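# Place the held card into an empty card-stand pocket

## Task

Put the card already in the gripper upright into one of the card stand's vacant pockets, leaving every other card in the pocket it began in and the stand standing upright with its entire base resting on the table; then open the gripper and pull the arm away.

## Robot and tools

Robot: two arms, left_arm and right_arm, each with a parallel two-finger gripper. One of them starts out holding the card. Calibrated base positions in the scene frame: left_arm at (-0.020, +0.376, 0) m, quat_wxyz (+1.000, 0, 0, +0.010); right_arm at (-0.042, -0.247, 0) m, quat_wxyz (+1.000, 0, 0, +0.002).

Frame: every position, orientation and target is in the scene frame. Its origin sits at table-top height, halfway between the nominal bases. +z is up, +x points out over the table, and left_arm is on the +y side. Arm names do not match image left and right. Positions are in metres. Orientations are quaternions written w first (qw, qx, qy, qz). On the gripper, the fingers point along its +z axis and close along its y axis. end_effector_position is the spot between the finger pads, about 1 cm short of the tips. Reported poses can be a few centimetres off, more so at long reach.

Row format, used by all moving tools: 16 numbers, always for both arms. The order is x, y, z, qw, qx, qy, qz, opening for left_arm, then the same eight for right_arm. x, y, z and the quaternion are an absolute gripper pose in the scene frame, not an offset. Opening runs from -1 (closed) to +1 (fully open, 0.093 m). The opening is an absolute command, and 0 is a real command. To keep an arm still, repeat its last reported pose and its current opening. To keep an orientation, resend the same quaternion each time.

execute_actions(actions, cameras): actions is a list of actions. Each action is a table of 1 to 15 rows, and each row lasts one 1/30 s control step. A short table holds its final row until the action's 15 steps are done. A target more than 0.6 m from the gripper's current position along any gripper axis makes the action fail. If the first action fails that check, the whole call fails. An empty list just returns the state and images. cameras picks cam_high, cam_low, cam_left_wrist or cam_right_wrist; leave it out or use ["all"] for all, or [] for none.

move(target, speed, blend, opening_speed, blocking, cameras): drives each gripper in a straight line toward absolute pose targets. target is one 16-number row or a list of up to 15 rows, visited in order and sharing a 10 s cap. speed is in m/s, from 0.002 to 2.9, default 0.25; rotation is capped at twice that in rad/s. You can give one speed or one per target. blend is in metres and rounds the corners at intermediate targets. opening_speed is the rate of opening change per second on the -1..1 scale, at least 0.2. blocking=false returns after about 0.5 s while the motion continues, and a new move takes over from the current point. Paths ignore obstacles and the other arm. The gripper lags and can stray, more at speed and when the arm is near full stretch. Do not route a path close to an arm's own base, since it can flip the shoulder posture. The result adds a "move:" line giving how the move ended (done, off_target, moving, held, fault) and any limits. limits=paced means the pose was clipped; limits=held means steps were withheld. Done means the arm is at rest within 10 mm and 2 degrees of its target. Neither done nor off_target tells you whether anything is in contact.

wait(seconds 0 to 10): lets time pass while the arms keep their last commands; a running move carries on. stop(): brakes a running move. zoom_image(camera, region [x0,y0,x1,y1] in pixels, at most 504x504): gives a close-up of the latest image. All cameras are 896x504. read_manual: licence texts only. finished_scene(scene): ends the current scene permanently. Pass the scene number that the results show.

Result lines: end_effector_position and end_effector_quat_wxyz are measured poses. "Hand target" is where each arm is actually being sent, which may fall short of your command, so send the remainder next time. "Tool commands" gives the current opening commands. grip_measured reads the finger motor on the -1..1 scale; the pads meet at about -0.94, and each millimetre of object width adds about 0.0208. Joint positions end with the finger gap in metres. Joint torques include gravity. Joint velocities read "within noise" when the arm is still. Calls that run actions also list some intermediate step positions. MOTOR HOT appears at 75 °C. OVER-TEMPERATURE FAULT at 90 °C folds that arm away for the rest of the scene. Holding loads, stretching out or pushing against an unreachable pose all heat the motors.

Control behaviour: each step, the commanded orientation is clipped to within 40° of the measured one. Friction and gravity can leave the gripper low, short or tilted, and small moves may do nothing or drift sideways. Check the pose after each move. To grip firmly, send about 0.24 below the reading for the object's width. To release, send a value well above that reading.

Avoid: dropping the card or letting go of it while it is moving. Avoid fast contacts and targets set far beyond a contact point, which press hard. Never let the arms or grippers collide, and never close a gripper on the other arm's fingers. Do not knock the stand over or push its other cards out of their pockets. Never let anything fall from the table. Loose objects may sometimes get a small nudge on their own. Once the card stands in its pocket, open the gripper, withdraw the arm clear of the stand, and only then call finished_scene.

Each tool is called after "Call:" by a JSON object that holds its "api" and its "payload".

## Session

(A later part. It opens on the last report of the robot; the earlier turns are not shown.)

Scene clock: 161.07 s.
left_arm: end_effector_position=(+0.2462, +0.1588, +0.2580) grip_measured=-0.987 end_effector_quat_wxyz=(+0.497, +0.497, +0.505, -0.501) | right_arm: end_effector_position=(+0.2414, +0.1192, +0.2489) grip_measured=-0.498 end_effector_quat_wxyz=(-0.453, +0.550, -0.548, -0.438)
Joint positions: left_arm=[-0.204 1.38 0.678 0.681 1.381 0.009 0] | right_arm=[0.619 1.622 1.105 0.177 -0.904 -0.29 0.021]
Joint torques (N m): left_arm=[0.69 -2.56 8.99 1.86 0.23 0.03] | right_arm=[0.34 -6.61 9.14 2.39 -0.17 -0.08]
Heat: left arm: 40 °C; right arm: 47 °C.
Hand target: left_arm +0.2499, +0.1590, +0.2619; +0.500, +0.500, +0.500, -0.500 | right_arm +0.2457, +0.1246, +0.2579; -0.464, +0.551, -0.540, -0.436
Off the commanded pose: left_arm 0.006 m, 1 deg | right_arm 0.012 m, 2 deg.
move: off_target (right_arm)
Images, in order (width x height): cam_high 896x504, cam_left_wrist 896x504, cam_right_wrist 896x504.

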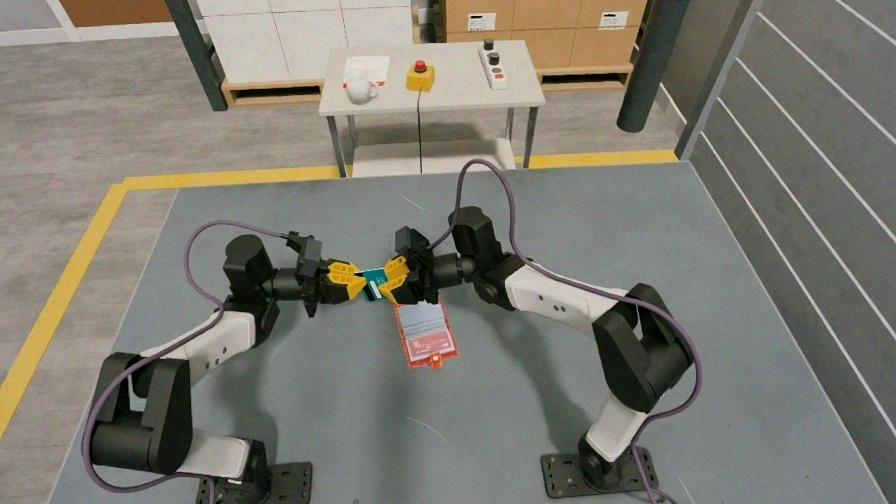

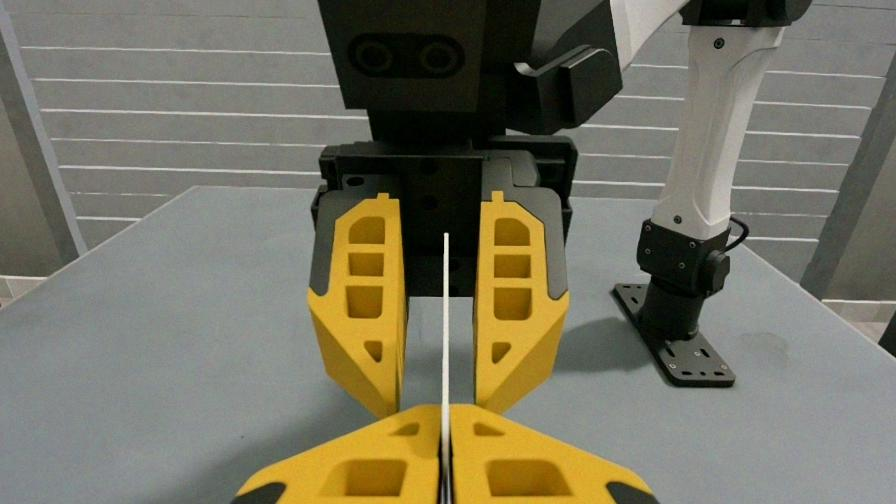

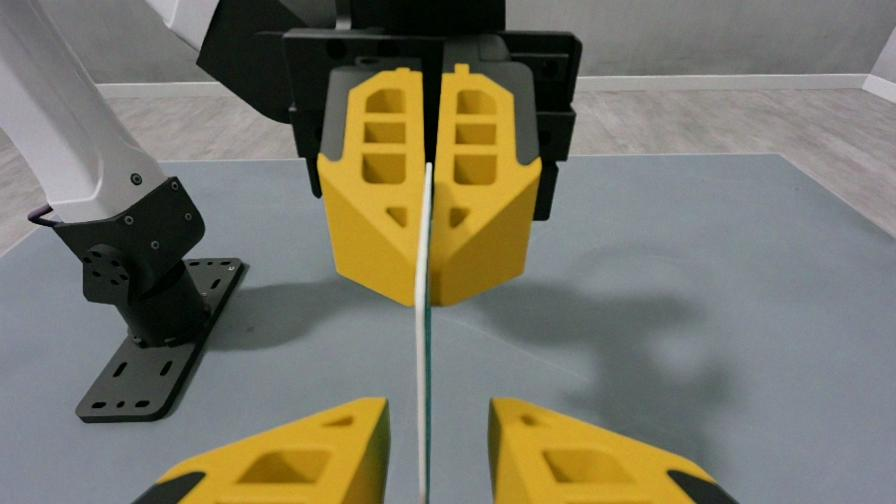

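Call:
{"api": "move", "payload": {"target": [0.25, 0.159, 0.262, 0.5, 0.5, 0.5, -0.5, -1.0, 0.2425, 0.1248, 0.2580, 0.4635, -0.5507, 0.5401, 0.4363, -0.5], "speed": 0.05, "cameras": ["cam_right_wrist"]}}

Call:
{"api": "zoom_image", "payload": {"camera": "cam_right_wrist", "region": [300, 280, 600, 504]}}

Scene clock: 166.43 s.
left_arm: end_effector_position=(+0.2462, +0.1588, +0.2580) grip_measured=-0.987 end_effector_quat_wxyz=(+0.497, +0.497, +0.505, -0.501) | right_arm: end_effector_position=(+0.2402, +0.1206, +0.2487) grip_measured=-0.498 end_effector_quat_wxyz=(-0.452, +0.550, -0.549, -0.438)
Joint positions: left_arm=[-0.204 1.38 0.678 0.681 1.381 0.009 0] | right_arm=[0.624 1.622 1.105 0.177 -0.899 -0.287 0.021]
Joint torques (N m): left_arm=[0.68 -2.56 8.99 1.86 0.23 0.03] | right_arm=[0.38 -7.56 8.25 2.42 -0.14 -0.06]
Heat: left arm: 40 °C; right arm: 48 °C.
Hand target: left_arm +0.2499, +0.1590, +0.2619; +0.500, +0.500, +0.500, -0.500 | right_arm +0.2423, +0.1245, +0.2580; -0.463, +0.551, -0.540, -0.436
Off the commanded pose: left_arm 0.006 m, 1 deg | right_arm 0.010 m, 2 deg.
move: done
Images, in order (width x height): cam_right_wrist 896x504.

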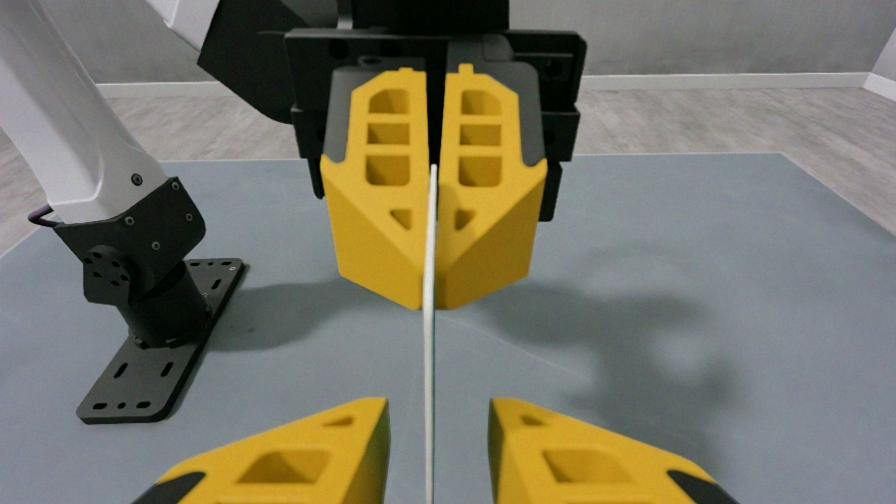

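Scaled by 1.680 from the camera's 896x504 image, which has a finer 1280x720 frame.

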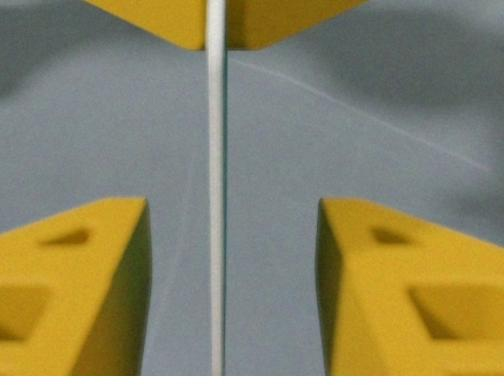

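Call:
{"api": "move", "payload": {"target": [0.25, 0.159, 0.262, 0.5, 0.5, 0.5, -0.5, -1.0, 0.2395, 0.1235, 0.2580, 0.4635, -0.5507, 0.5401, 0.4363, -0.6], "speed": 0.05, "cameras": ["cam_right_wrist"]}}

Call:
{"api": "zoom_image", "payload": {"camera": "cam_right_wrist", "region": [300, 280, 600, 504]}}

Scene clock: 171.77 s.
left_arm: end_effector_position=(+0.2462, +0.1588, +0.2580) grip_measured=-0.987 end_effector_quat_wxyz=(+0.497, +0.497, +0.505, -0.501) | right_arm: end_effector_position=(+0.2397, +0.1213, +0.2486) grip_measured=-0.598 end_effector_quat_wxyz=(-0.452, +0.550, -0.549, -0.438)
Joint positions: left_arm=[-0.204 1.38 0.678 0.681 1.381 0.009 0] | right_arm=[0.627 1.622 1.105 0.177 -0.897 -0.286 0.016]
Joint torques (N m): left_arm=[0.66 -2.56 8.98 1.86 0.23 0.04] | right_arm=[0.36 -8.58 7.32 2.44 -0.15 -0.06]
Heat: left arm: 40 °C; right arm: 48 °C.
Hand target: left_arm +0.2499, +0.1590, +0.2619; +0.500, +0.500, +0.500, -0.500 | right_arm +0.2394, +0.1234, +0.2580; -0.463, +0.551, -0.540, -0.436
Off the commanded pose: left_arm 0.006 m, 1 deg | right_arm 0.010 m, 2 deg.
move: done
Images, in order (width x height): cam_right_wrist 896x504.

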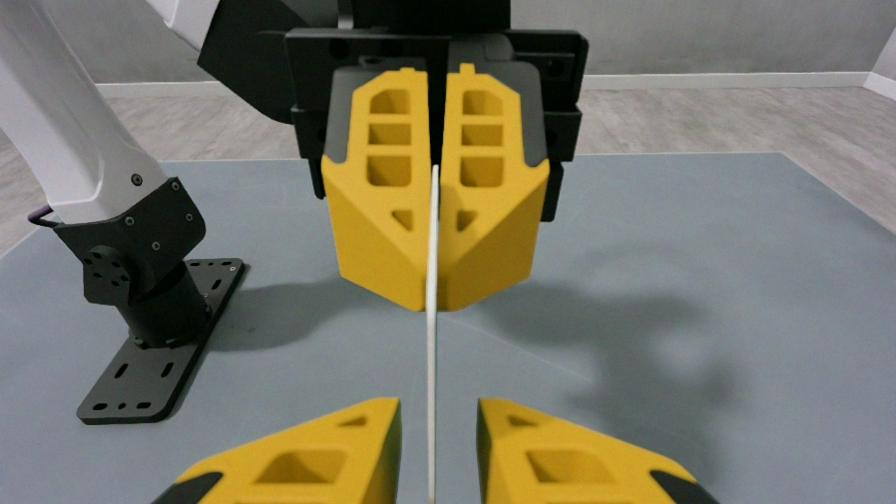

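Scaled by 1.680 from the camera's 896x504 image, which has a finer 1280x720 frame.

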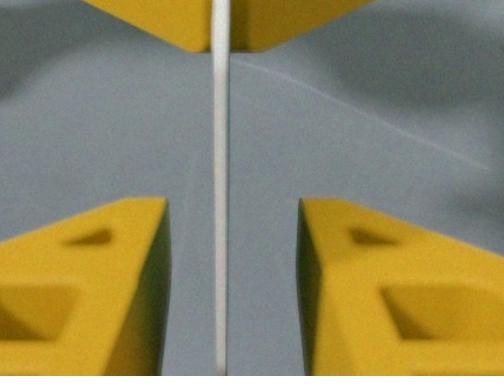

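Call:
{"api": "move", "payload": {"target": [0.25, 0.159, 0.262, 0.5, 0.5, 0.5, -0.5, -1.0, 0.2360, 0.1210, 0.2580, 0.4635, -0.5507, 0.5401, 0.4363, -0.6], "speed": 0.05, "cameras": ["cam_right_wrist"]}}

Call:
{"api": "zoom_image", "payload": {"camera": "cam_right_wrist", "region": [300, 280, 600, 504]}}

Scene clock: 182.00 s.
left_arm: end_effector_position=(+0.2462, +0.1588, +0.2580) grip_measured=-0.987 end_effector_quat_wxyz=(+0.497, +0.497, +0.505, -0.501) | right_arm: end_effector_position=(+0.2399, +0.1212, +0.2485) grip_measured=-0.598 end_effector_quat_wxyz=(-0.452, +0.550, -0.549, -0.438)
Joint positions: left_arm=[-0.204 1.38 0.678 0.681 1.381 0.009 0] | right_arm=[0.627 1.622 1.105 0.177 -0.896 -0.285 0.016]
Joint torques (N m): left_arm=[0.68 -2.56 8.98 1.86 0.23 0.03] | right_arm=[0.39 -9.96 6.09 2.44 -0.15 -0.07]
Heat: left arm: 40 °C; right arm: 48 °C.
Hand target: left_arm +0.2499, +0.1590, +0.2619; +0.500, +0.500, +0.500, -0.500 | right_arm +0.2360, +0.1210, +0.2579; -0.463, +0.551, -0.540, -0.436
Off the commanded pose: left_arm 0.006 m, 1 deg | right_arm 0.010 m, 2 deg.
move: done
Images, in order (width x height): cam_right_wrist 896x504.

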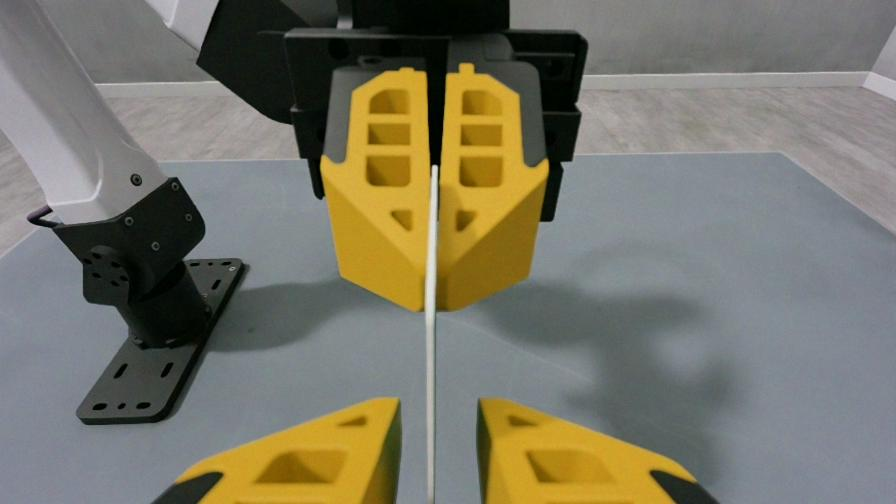

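Scaled by 1.680 from the camera's 896x504 image, which has a finer 1280x720 frame.

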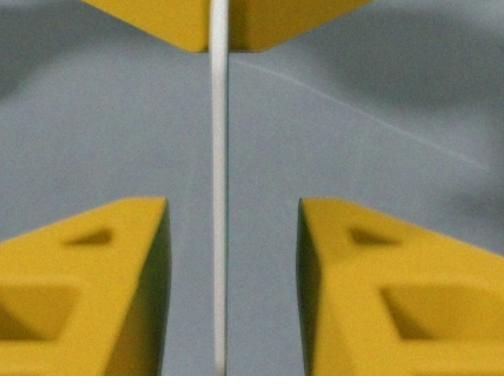

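Call:
{"api": "move", "payload": {"target": [0.25, 0.159, 0.262, 0.5, 0.5, 0.5, -0.5, -1.0, 0.2325, 0.1215, 0.2580, 0.4635, -0.5507, 0.5401, 0.4363, -0.6], "speed": 0.03, "cameras": ["cam_right_wrist"]}}

Call:
{"api": "zoom_image", "payload": {"camera": "cam_right_wrist", "region": [300, 280, 600, 504]}}

Scene clock: 186.60 s.
left_arm: end_effector_position=(+0.2462, +0.1588, +0.2580) grip_measured=-0.987 end_effector_quat_wxyz=(+0.497, +0.497, +0.505, -0.501) | right_arm: end_effector_position=(+0.2381, +0.1234, +0.2485) grip_measured=-0.598 end_effector_quat_wxyz=(-0.451, +0.550, -0.549, -0.438)
Joint positions: left_arm=[-0.204 1.38 0.678 0.681 1.381 0.009 0] | right_arm=[0.634 1.622 1.105 0.178 -0.89 -0.283 0.016]
Joint torques (N m): left_arm=[0.68 -2.56 8.98 1.86 0.23 0.03] | right_arm=[0.38 -10.78 5.34 2.45 -0.13 -0.07]
Heat: left arm: 41 °C; right arm: 48 °C.
Hand target: left_arm +0.2499, +0.1590, +0.2619; +0.500, +0.500, +0.500, -0.500 | right_arm +0.2325, +0.1216, +0.2578; -0.463, +0.551, -0.540, -0.436
Off the commanded pose: left_arm 0.006 m, 1 deg | right_arm 0.011 m, 2 deg.
move: off_target (right_arm)
Images, in order (width x height): cam_right_wrist 896x504.

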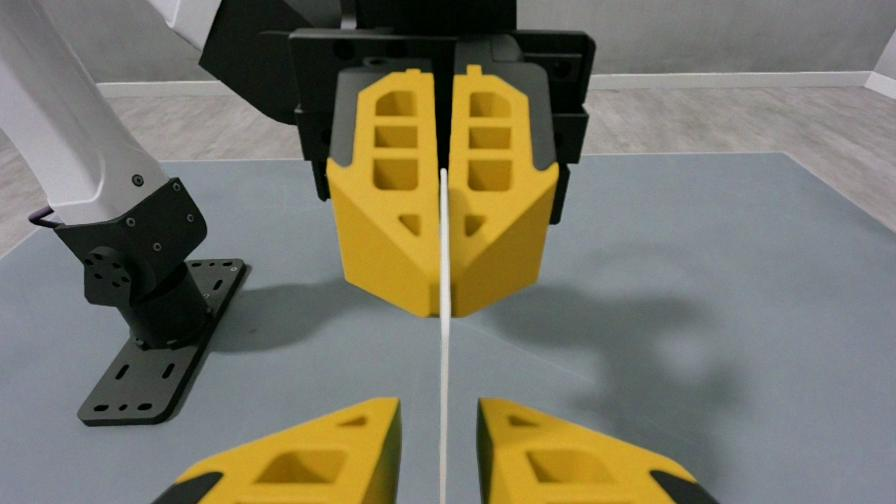

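Scaled by 1.680 from the camera's 896x504 image, which has a finer 1280x720 frame.

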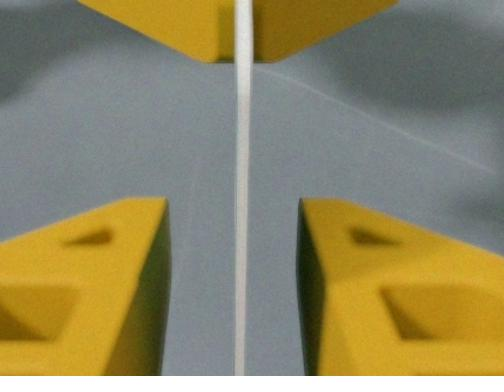

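Call:
{"api": "move", "payload": {"target": [0.25, 0.159, 0.262, 0.5, 0.5, 0.5, -0.5, -1.0, 0.2375, 0.1190, 0.2580, 0.4635, -0.5507, 0.5401, 0.4363, -0.6], "speed": 0.03, "cameras": ["cam_right_wrist"]}}

Call:
{"api": "zoom_image", "payload": {"camera": "cam_right_wrist", "region": [300, 280, 600, 504]}}

Scene clock: 194.17 s.
left_arm: end_effector_position=(+0.2462, +0.1588, +0.2580) grip_measured=-0.987 end_effector_quat_wxyz=(+0.497, +0.497, +0.505, -0.501) | right_arm: end_effector_position=(+0.2393, +0.1227, +0.2487) grip_measured=-0.598 end_effector_quat_wxyz=(-0.452, +0.549, -0.550, -0.437)
Joint positions: left_arm=[-0.204 1.38 0.678 0.681 1.381 0.009 0] | right_arm=[0.632 1.622 1.105 0.179 -0.889 -0.282 0.016]
Joint torques (N m): left_arm=[0.68 -2.56 8.99 1.86 0.23 0.03] | right_arm=[-0.69 -9.95 6.17 2.38 -0.31 -0.14]
Heat: left arm: 41 °C; right arm: 47 °C.
Hand target: left_arm +0.2499, +0.1590, +0.2619; +0.500, +0.500, +0.500, -0.500 | right_arm +0.2375, +0.1191, +0.2579; -0.463, +0.551, -0.540, -0.436
Off the commanded pose: left_arm 0.006 m, 1 deg | right_arm 0.010 m, 2 deg.
move: done
Images, in order (width x height): cam_right_wrist 896x504.

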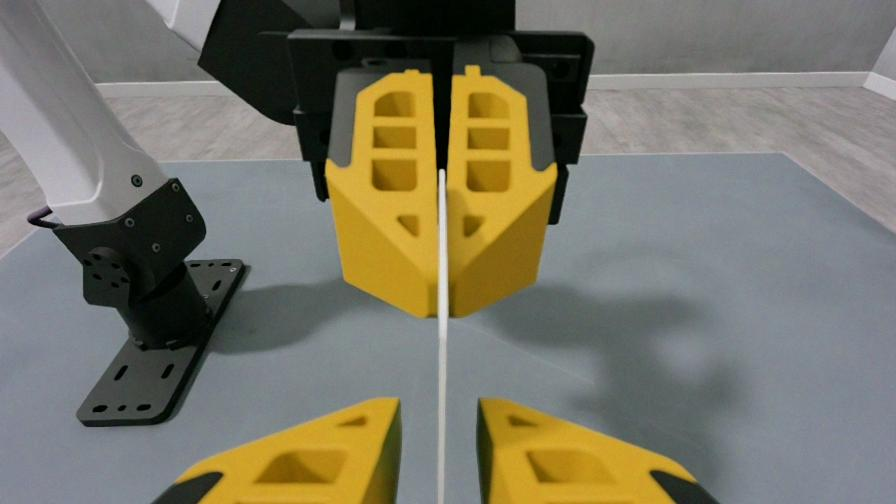

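Scaled by 1.680 from the camera's 896x504 image, which has a finer 1280x720 frame.

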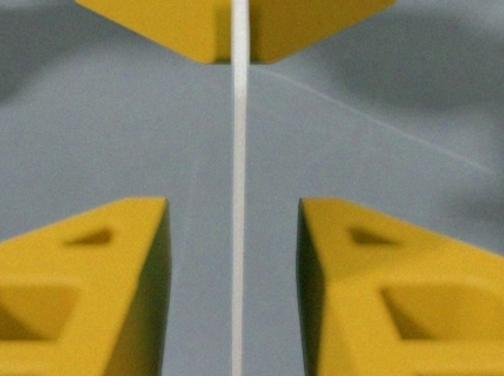

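Call:
{"api": "move", "payload": {"target": [0.25, 0.159, 0.262, 0.5, 0.5, 0.5, -0.5, -1.0, 0.2375, 0.1190, 0.2580, 0.4635, -0.5507, 0.5401, 0.4363, -1.0], "opening_speed": 0.2, "cameras": ["cam_right_wrist","cam_left_wrist","cam_high"]}}

Call:
{"api": "zoom_image", "payload": {"camera": "cam_high", "region": [320, 230, 460, 330]}}

Scene clock: 202.07 s.
left_arm: end_effector_position=(+0.2461, +0.1588, +0.2582) grip_measured=-0.987 end_effector_quat_wxyz=(+0.498, +0.497, +0.504, -0.500) | right_arm: end_effector_position=(+0.2391, +0.1227, +0.2487) grip_measured=-0.972 end_effector_quat_wxyz=(-0.452, +0.549, -0.550, -0.438)
Joint positions: left_arm=[-0.204 1.38 0.678 0.683 1.382 0.009 0] | right_arm=[0.632 1.622 1.105 0.179 -0.89 -0.282 0]
Joint torques (N m): left_arm=[0.68 -2.55 8.96 1.84 0.22 0.03] | right_arm=[-0.72 -9.95 6.17 2.38 -0.3 -0.15]
Heat: left arm: 41 °C; right arm: 46 °C.
Hand target: left_arm +0.2500, +0.1590, +0.2619; +0.500, +0.500, +0.500, -0.500 | right_arm +0.2375, +0.1191, +0.2579; -0.463, +0.551, -0.540, -0.436
Off the commanded pose: left_arm 0.005 m, 1 deg | right_arm 0.010 m, 2 deg.
move: done
Images, in order (width x height): cam_high 896x504, cam_left_wrist 896x504, cam_right_wrist 896x504.

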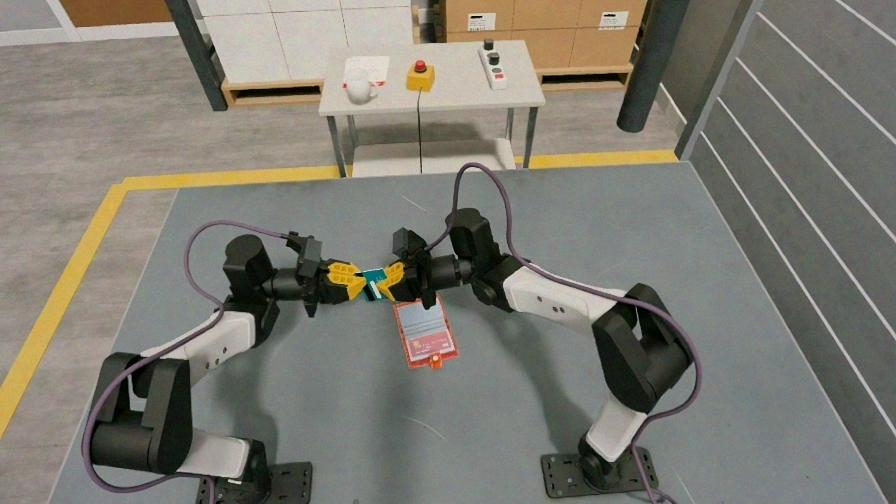

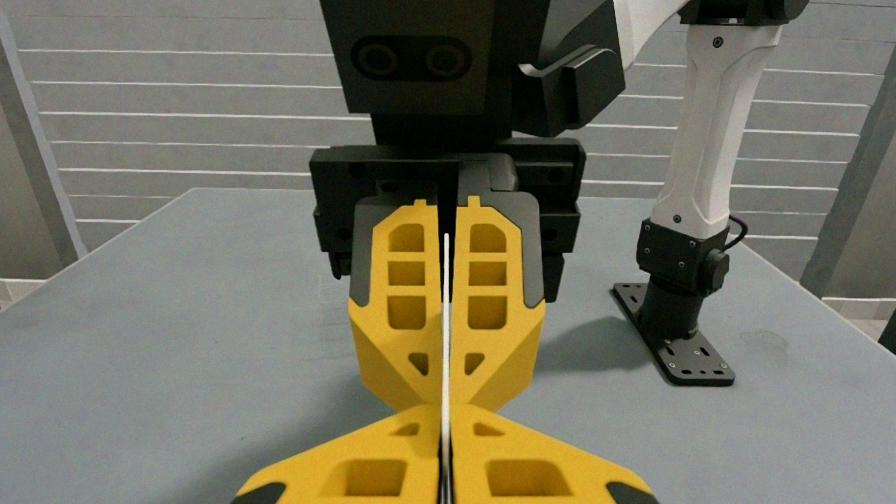

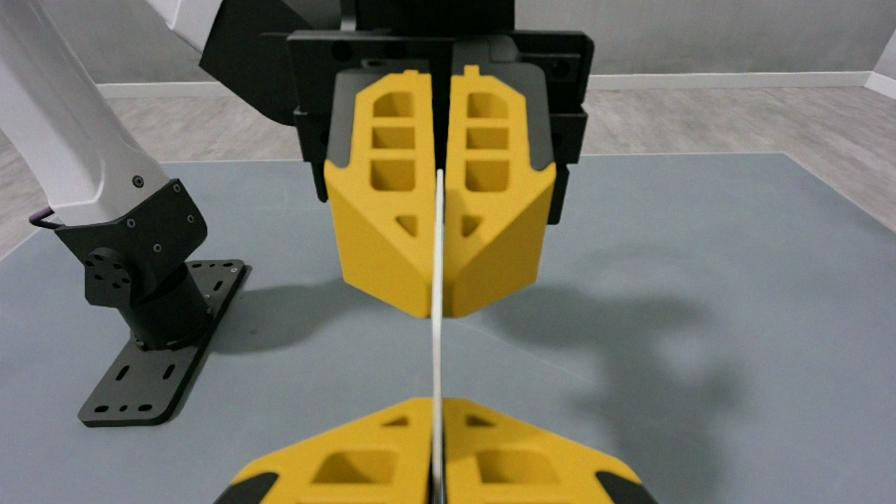

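Scaled by 3.600 from the camera's 896x504 image, which has a finer 1280x720 frame.

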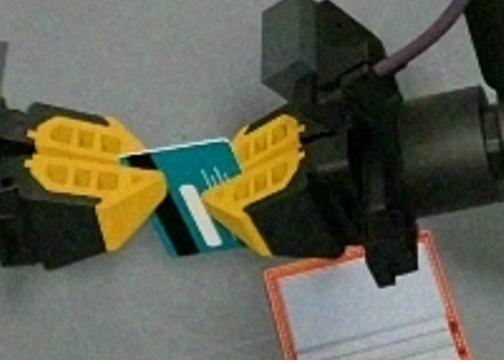

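Call:
{"api": "move", "payload": {"target": [[0.25, 0.159, 0.262, 0.5, 0.5, 0.5, -0.5, -1.0, 0.2375, 0.1190, 0.2580, 0.4635, -0.5507, 0.5401, 0.4363, -0.8],[0.25, 0.159, 0.262, 0.5, 0.5, 0.5, -0.5, -1.0, 0.2365, 0.1130, 0.2592, 0.4635, -0.5507, 0.5401, 0.4363, -0.8]], "speed": 0.03, "cameras": ["cam_right_wrist","cam_high"]}}

Call:
{"api": "zoom_image", "payload": {"camera": "cam_right_wrist", "region": [300, 280, 600, 504]}}

Call:
{"api": "zoom_image", "payload": {"camera": "cam_high", "region": [320, 230, 460, 330]}}

Scene clock: 211.33 s.
left_arm: end_effector_position=(+0.2461, +0.1588, +0.2583) grip_measured=-0.987 end_effector_quat_wxyz=(+0.498, +0.497, +0.504, -0.500) | right_arm: end_effector_position=(+0.2414, +0.1183, +0.2539) grip_measured=-0.802 end_effector_quat_wxyz=(-0.458, +0.547, -0.548, -0.436)
Joint positions: left_arm=[-0.204 1.38 0.678 0.683 1.382 0.009 0] | right_arm=[0.619 1.61 1.105 0.179 -0.897 -0.282 0.007]
Joint torques (N m): left_arm=[0.68 -2.55 8.98 1.84 0.22 0.03] | right_arm=[-0.69 -10.35 5.31 2.26 -0.35 -0.21]
Heat: left arm: 41 °C; right arm: 46 °C.
Hand target: left_arm +0.2500, +0.1590, +0.2619; +0.500, +0.500, +0.500, -0.500 | right_arm +0.2366, +0.1133, +0.2591; -0.464, +0.551, -0.540, -0.436
Off the commanded pose: left_arm 0.005 m, 1 deg | right_arm 0.009 m, 1 deg.
move: done
Images, in order (width x height): cam_high 896x504, cam_right_wrist 896x504.

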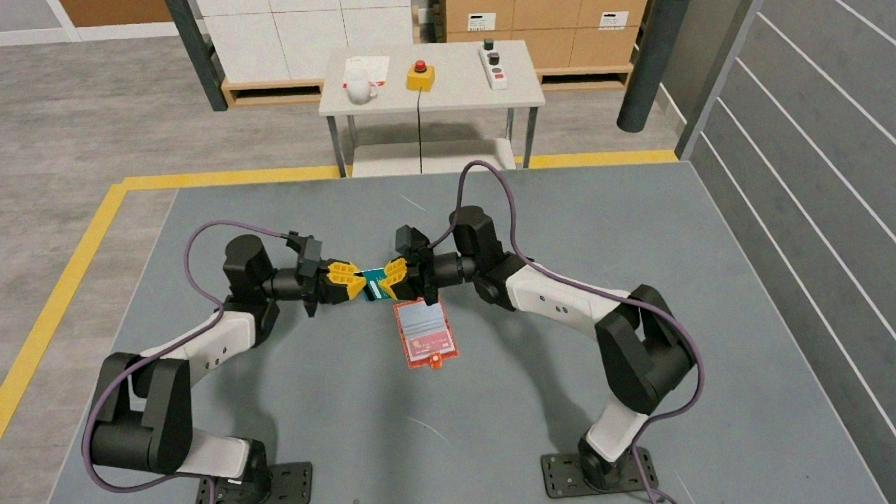

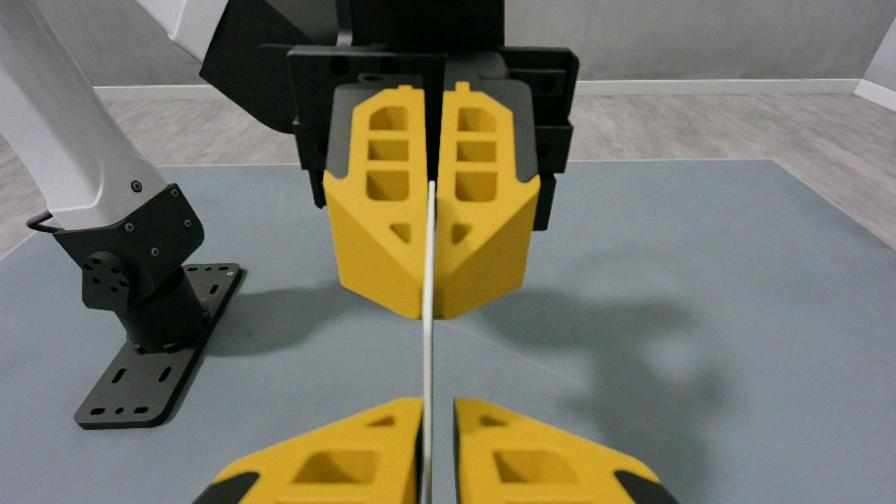

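Scaled by 1.680 from the camera's 896x504 image, which has a finer 1280x720 frame.

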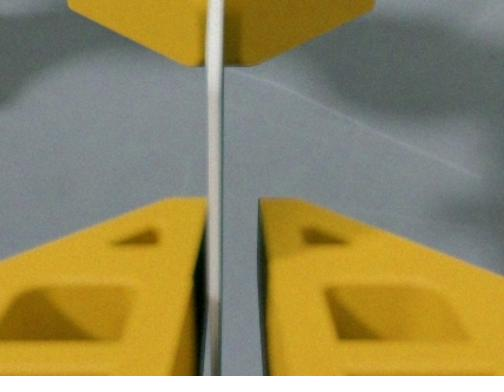

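Scaled by 3.600 from the camera's 896x504 image, which has a finer 1280x720 frame.

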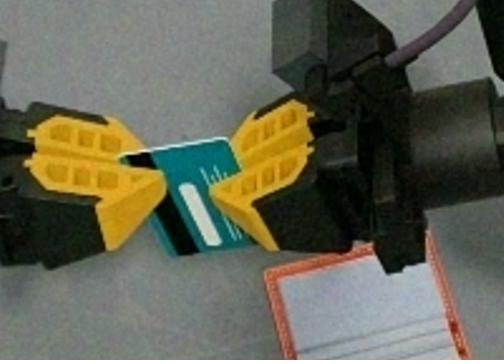

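Call:
{"api": "move", "payload": {"target": [0.25, 0.159, 0.262, 0.5, 0.5, 0.5, -0.5, -1.0, 0.2310, 0.1150, 0.2580, 0.4635, -0.5507, 0.5401, 0.4363, -0.75], "speed": 0.03, "cameras": ["cam_right_wrist"]}}

Call:
{"api": "zoom_image", "payload": {"camera": "cam_right_wrist", "region": [300, 280, 600, 504]}}

Scene clock: 217.10 s.
left_arm: end_effector_position=(+0.2461, +0.1588, +0.2583) grip_measured=-0.987 end_effector_quat_wxyz=(+0.498, +0.497, +0.504, -0.500) | right_arm: end_effector_position=(+0.2371, +0.1167, +0.2501) grip_measured=-0.752 end_effector_quat_wxyz=(-0.453, +0.548, -0.550, -0.438)
Joint positions: left_arm=[-0.204 1.38 0.678 0.683 1.382 0.009 0] | right_arm=[0.622 1.6 1.085 0.179 -0.898 -0.282 0.009]
Joint torques (N m): left_arm=[0.69 -2.55 8.98 1.84 0.22 0.03] | right_arm=[0.36 -10.32 5.48 2.39 -0.19 -0.14]
Heat: left arm: 41 °C; right arm: 45 °C.
Hand target: left_arm +0.2500, +0.1590, +0.2619; +0.500, +0.500, +0.500, -0.500 | right_arm +0.2311, +0.1152, +0.2578; -0.463, +0.551, -0.540, -0.436
Off the commanded pose: left_arm 0.005 m, 1 deg | right_arm 0.010 m, 2 deg.
move: done
Images, in order (width x height): cam_right_wrist 896x504.

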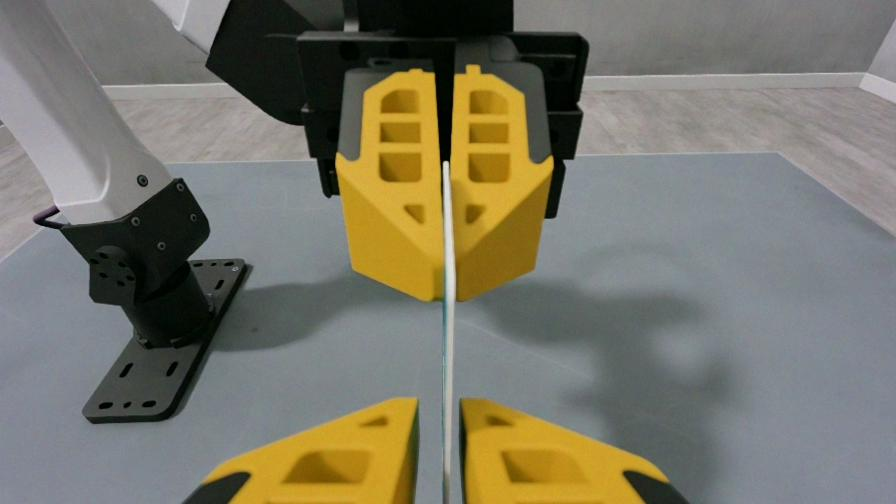

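Scaled by 1.680 from the camera's 896x504 image, which has a finer 1280x720 frame.

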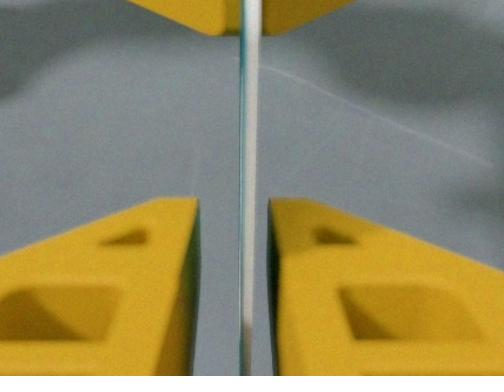

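Call:
{"api": "move", "payload": {"target": [0.25, 0.159, 0.262, 0.5, 0.5, 0.5, -0.5, -1.0, 0.2355, 0.1135, 0.2590, 0.4635, -0.5507, 0.5401, 0.4363, -0.75], "speed": 0.03, "cameras": ["cam_right_wrist"]}}

Call:
{"api": "zoom_image", "payload": {"camera": "cam_right_wrist", "region": [300, 280, 600, 504]}}

Scene clock: 222.73 s.
left_arm: end_effector_position=(+0.2461, +0.1588, +0.2583) grip_measured=-0.987 end_effector_quat_wxyz=(+0.498, +0.497, +0.504, -0.500) | right_arm: end_effector_position=(+0.2371, +0.1167, +0.2501) grip_measured=-0.752 end_effector_quat_wxyz=(-0.453, +0.548, -0.550, -0.438)
Joint positions: left_arm=[-0.204 1.38 0.678 0.683 1.382 0.009 0] | right_arm=[0.622 1.6 1.085 0.179 -0.898 -0.282 0.009]
Joint torques (N m): left_arm=[0.68 -2.56 8.98 1.84 0.22 0.03] | right_arm=[-0.68 -9.5 6.56 2.28 -0.32 -0.2]
Heat: left arm: 41 °C; right arm: 44 °C.
Hand target: left_arm +0.2500, +0.1590, +0.2619; +0.500, +0.500, +0.500, -0.500 | right_arm +0.2354, +0.1137, +0.2588; -0.463, +0.551, -0.540, -0.436
Off the commanded pose: left_arm 0.005 m, 1 deg | right_arm 0.010 m, 2 deg.
move: done
Images, in order (width x height): cam_right_wrist 896x504.

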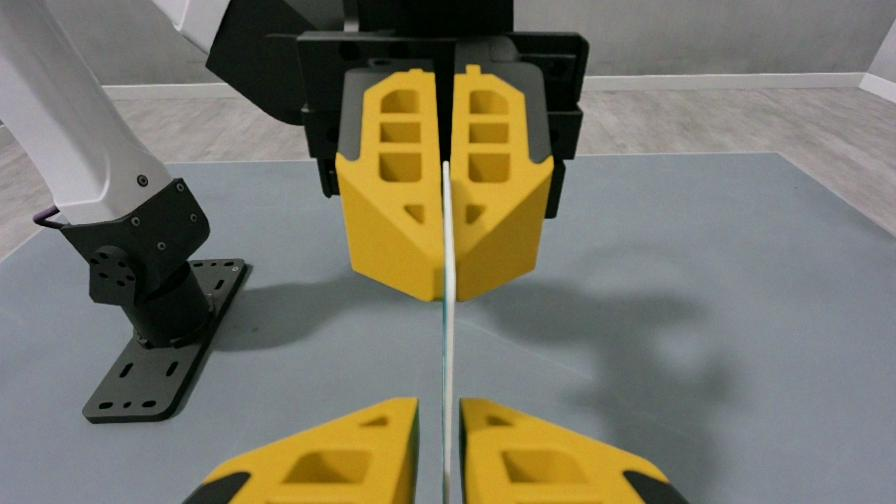

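Scaled by 1.680 from the camera's 896x504 image, which has a finer 1280x720 frame.

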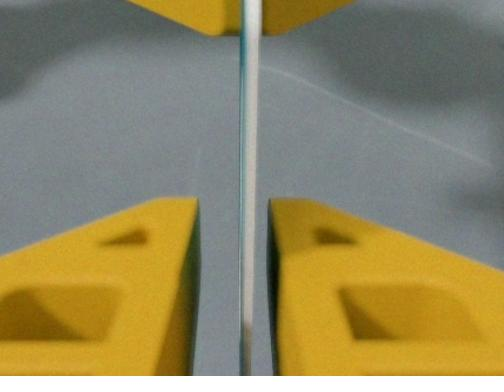

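Call:
{"api": "move", "payload": {"target": [0.25, 0.159, 0.262, 0.5, 0.5, 0.5, -0.5, -1.0, 0.2385, 0.1115, 0.2590, 0.4635, -0.5507, 0.5401, 0.4363, -0.75], "speed": 0.03, "cameras": ["cam_right_wrist"]}}

Call:
{"api": "zoom_image", "payload": {"camera": "cam_right_wrist", "region": [300, 280, 600, 504]}}

Scene clock: 228.13 s.
left_arm: end_effector_position=(+0.2461, +0.1588, +0.2583) grip_measured=-0.987 end_effector_quat_wxyz=(+0.498, +0.497, +0.504, -0.500) | right_arm: end_effector_position=(+0.2398, +0.1140, +0.2503) grip_measured=-0.752 end_effector_quat_wxyz=(-0.455, +0.546, -0.551, -0.437)
Joint positions: left_arm=[-0.204 1.38 0.678 0.683 1.382 0.009 0] | right_arm=[0.612 1.6 1.085 0.179 -0.903 -0.283 0.009]
Joint torques (N m): left_arm=[0.68 -2.58 8.96 1.84 0.21 0.03] | right_arm=[-0.69 -9.06 7.02 2.22 -0.37 -0.23]
Heat: left arm: 41 °C; right arm: 44 °C.
Hand target: left_arm +0.2500, +0.1590, +0.2619; +0.500, +0.500, +0.500, -0.500 | right_arm +0.2384, +0.1116, +0.2588; -0.463, +0.551, -0.540, -0.436
Off the commanded pose: left_arm 0.005 m, 1 deg | right_arm 0.009 m, 2 deg.
move: done
Images, in order (width x height): cam_right_wrist 896x504.

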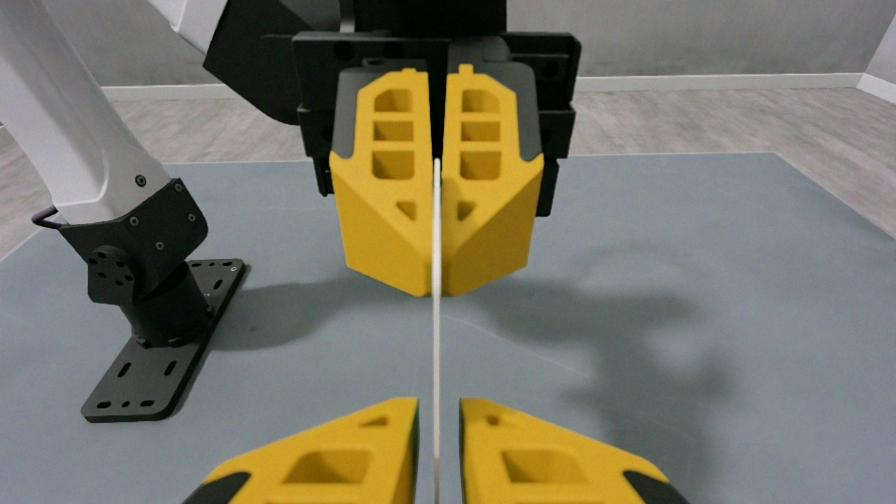

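Scaled by 1.680 from the camera's 896x504 image, which has a finer 1280x720 frame.

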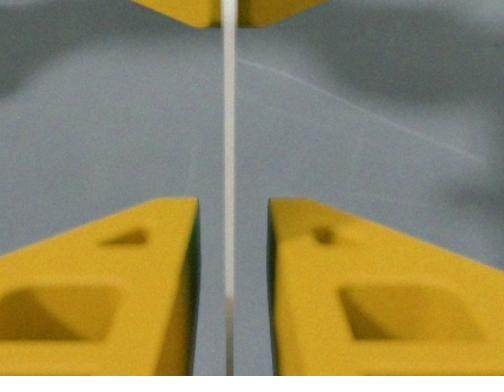

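Call:
{"api": "move", "payload": {"target": [0.25, 0.159, 0.262, 0.5, 0.5, 0.5, -0.5, -1.0, 0.2385, 0.1115, 0.2590, 0.4635, -0.5507, 0.5401, 0.4363, -1.0], "opening_speed": 0.2, "cameras": ["cam_right_wrist","cam_high"]}}

Call:
{"api": "zoom_image", "payload": {"camera": "cam_high", "region": [320, 230, 460, 330]}}

Scene clock: 233.70 s.
left_arm: end_effector_position=(+0.2459, +0.1588, +0.2584) grip_measured=-0.987 end_effector_quat_wxyz=(+0.498, +0.498, +0.504, -0.500) | right_arm: end_effector_position=(+0.2389, +0.1141, +0.2505) grip_measured=-0.973 end_effector_quat_wxyz=(-0.454, +0.547, -0.549, -0.439)
Joint positions: left_arm=[-0.204 1.38 0.678 0.684 1.384 0.009 0] | right_arm=[0.612 1.6 1.085 0.179 -0.909 -0.284 0]
Joint torques (N m): left_arm=[0.69 -2.55 8.96 1.83 0.2 0.03] | right_arm=[-0.7 -9.06 7.04 2.21 -0.31 -0.23]
Heat: left arm: 41 °C; right arm: 43 °C.
Hand target: left_arm +0.2499, +0.1590, +0.2619; +0.500, +0.500, +0.500, -0.500 | right_arm +0.2384, +0.1116, +0.2589; -0.463, +0.551, -0.540, -0.436
Off the commanded pose: left_arm 0.005 m, 1 deg | right_arm 0.009 m, 2 deg.
move: done
Images, in order (width x height): cam_high 896x504, cam_right_wrist 896x504.

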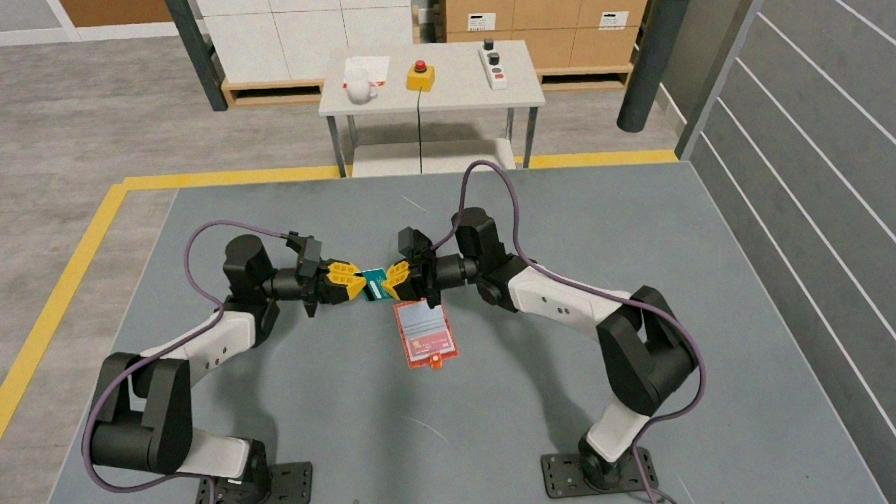

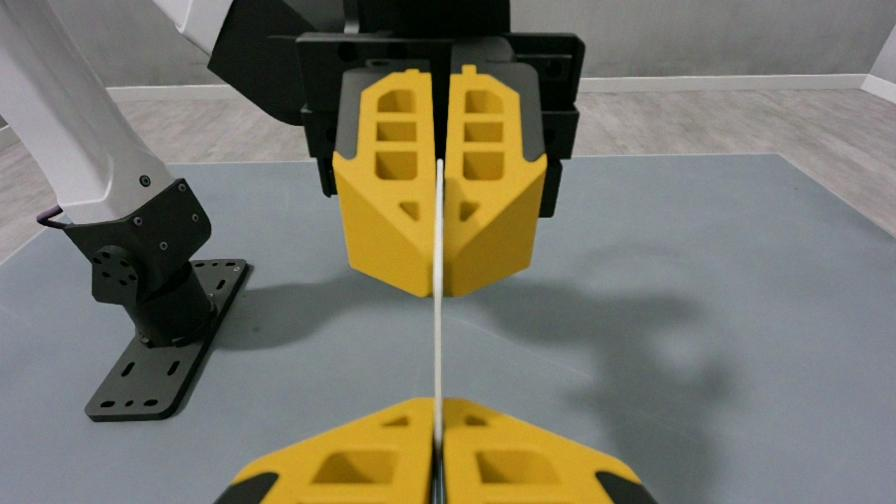

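Scaled by 3.600 from the camera's 896x504 image, which has a finer 1280x720 frame.

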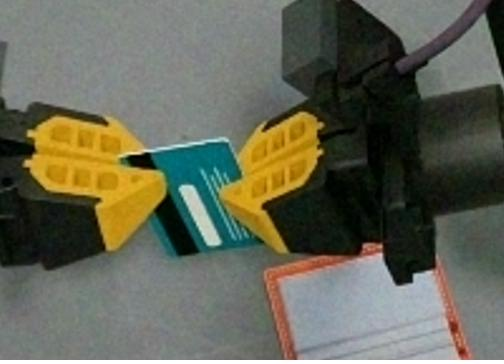

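Call:
{"api": "move", "payload": {"target": [0.25, 0.159, 0.262, 0.5, 0.5, 0.5, -0.5, -0.5, 0.2385, 0.1115, 0.2590, 0.4635, -0.5507, 0.5401, 0.4363, -1.0], "opening_speed": 0.4, "cameras": ["cam_right_wrist","cam_left_wrist","cam_high"]}}

Call:
{"api": "zoom_image", "payload": {"camera": "cam_high", "region": [320, 230, 460, 330]}}

Scene clock: 248.90 s.
left_arm: end_effector_position=(+0.2458, +0.1588, +0.2584) grip_measured=-0.502 end_effector_quat_wxyz=(+0.498, +0.498, +0.504, -0.501) | right_arm: end_effector_position=(+0.2389, +0.1141, +0.2505) grip_measured=-0.973 end_effector_quat_wxyz=(-0.454, +0.547, -0.549, -0.439)
Joint positions: left_arm=[-0.204 1.38 0.678 0.684 1.384 0.009 0.021] | right_arm=[0.612 1.6 1.085 0.179 -0.909 -0.284 0]
Joint torques (N m): left_arm=[0.68 -2.55 8.98 1.83 0.2 0.02] | right_arm=[-0.69 -9.06 7.02 2.21 -0.3 -0.23]
Heat: left arm: 41 °C; right arm: 43 °C.
Hand target: left_arm +0.2499, +0.1590, +0.2619; +0.500, +0.500, +0.500, -0.500 | right_arm +0.2384, +0.1116, +0.2589; -0.463, +0.551, -0.540, -0.436
Off the commanded pose: left_arm 0.006 m, 1 deg | right_arm 0.009 m, 2 deg.
move: done
Images, in order (width x height): cam_high 896x504, cam_left_wrist 896x504, cam_right_wrist 896x504.

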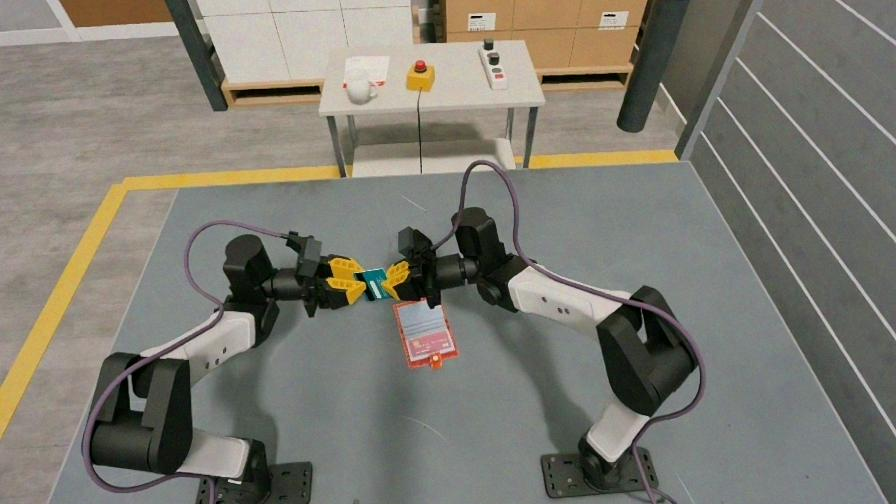

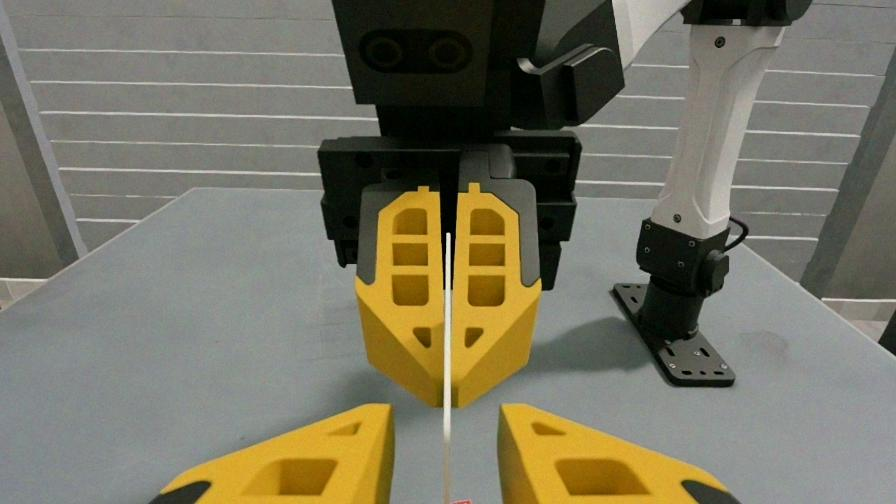

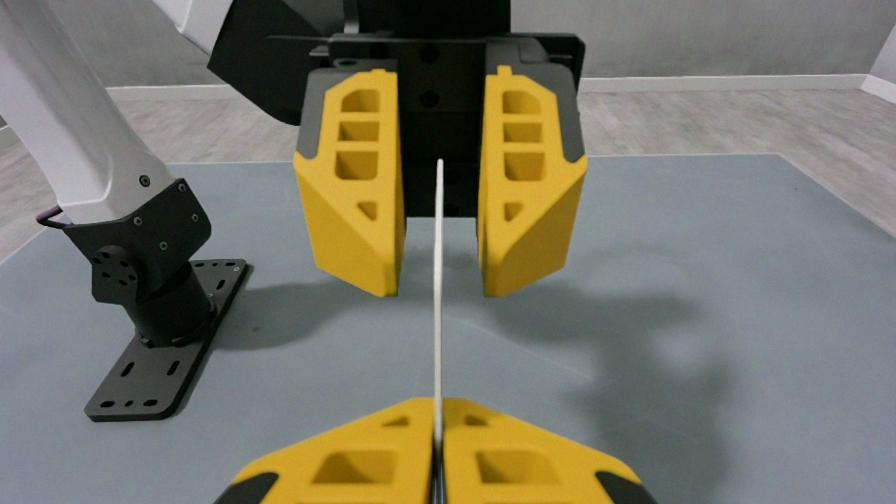

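Scaled by 3.600 from the camera's 896x504 image, which has a finer 1280x720 frame.

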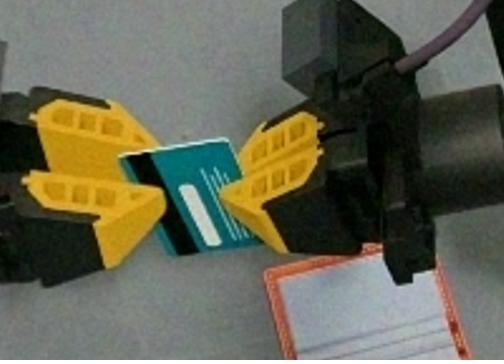

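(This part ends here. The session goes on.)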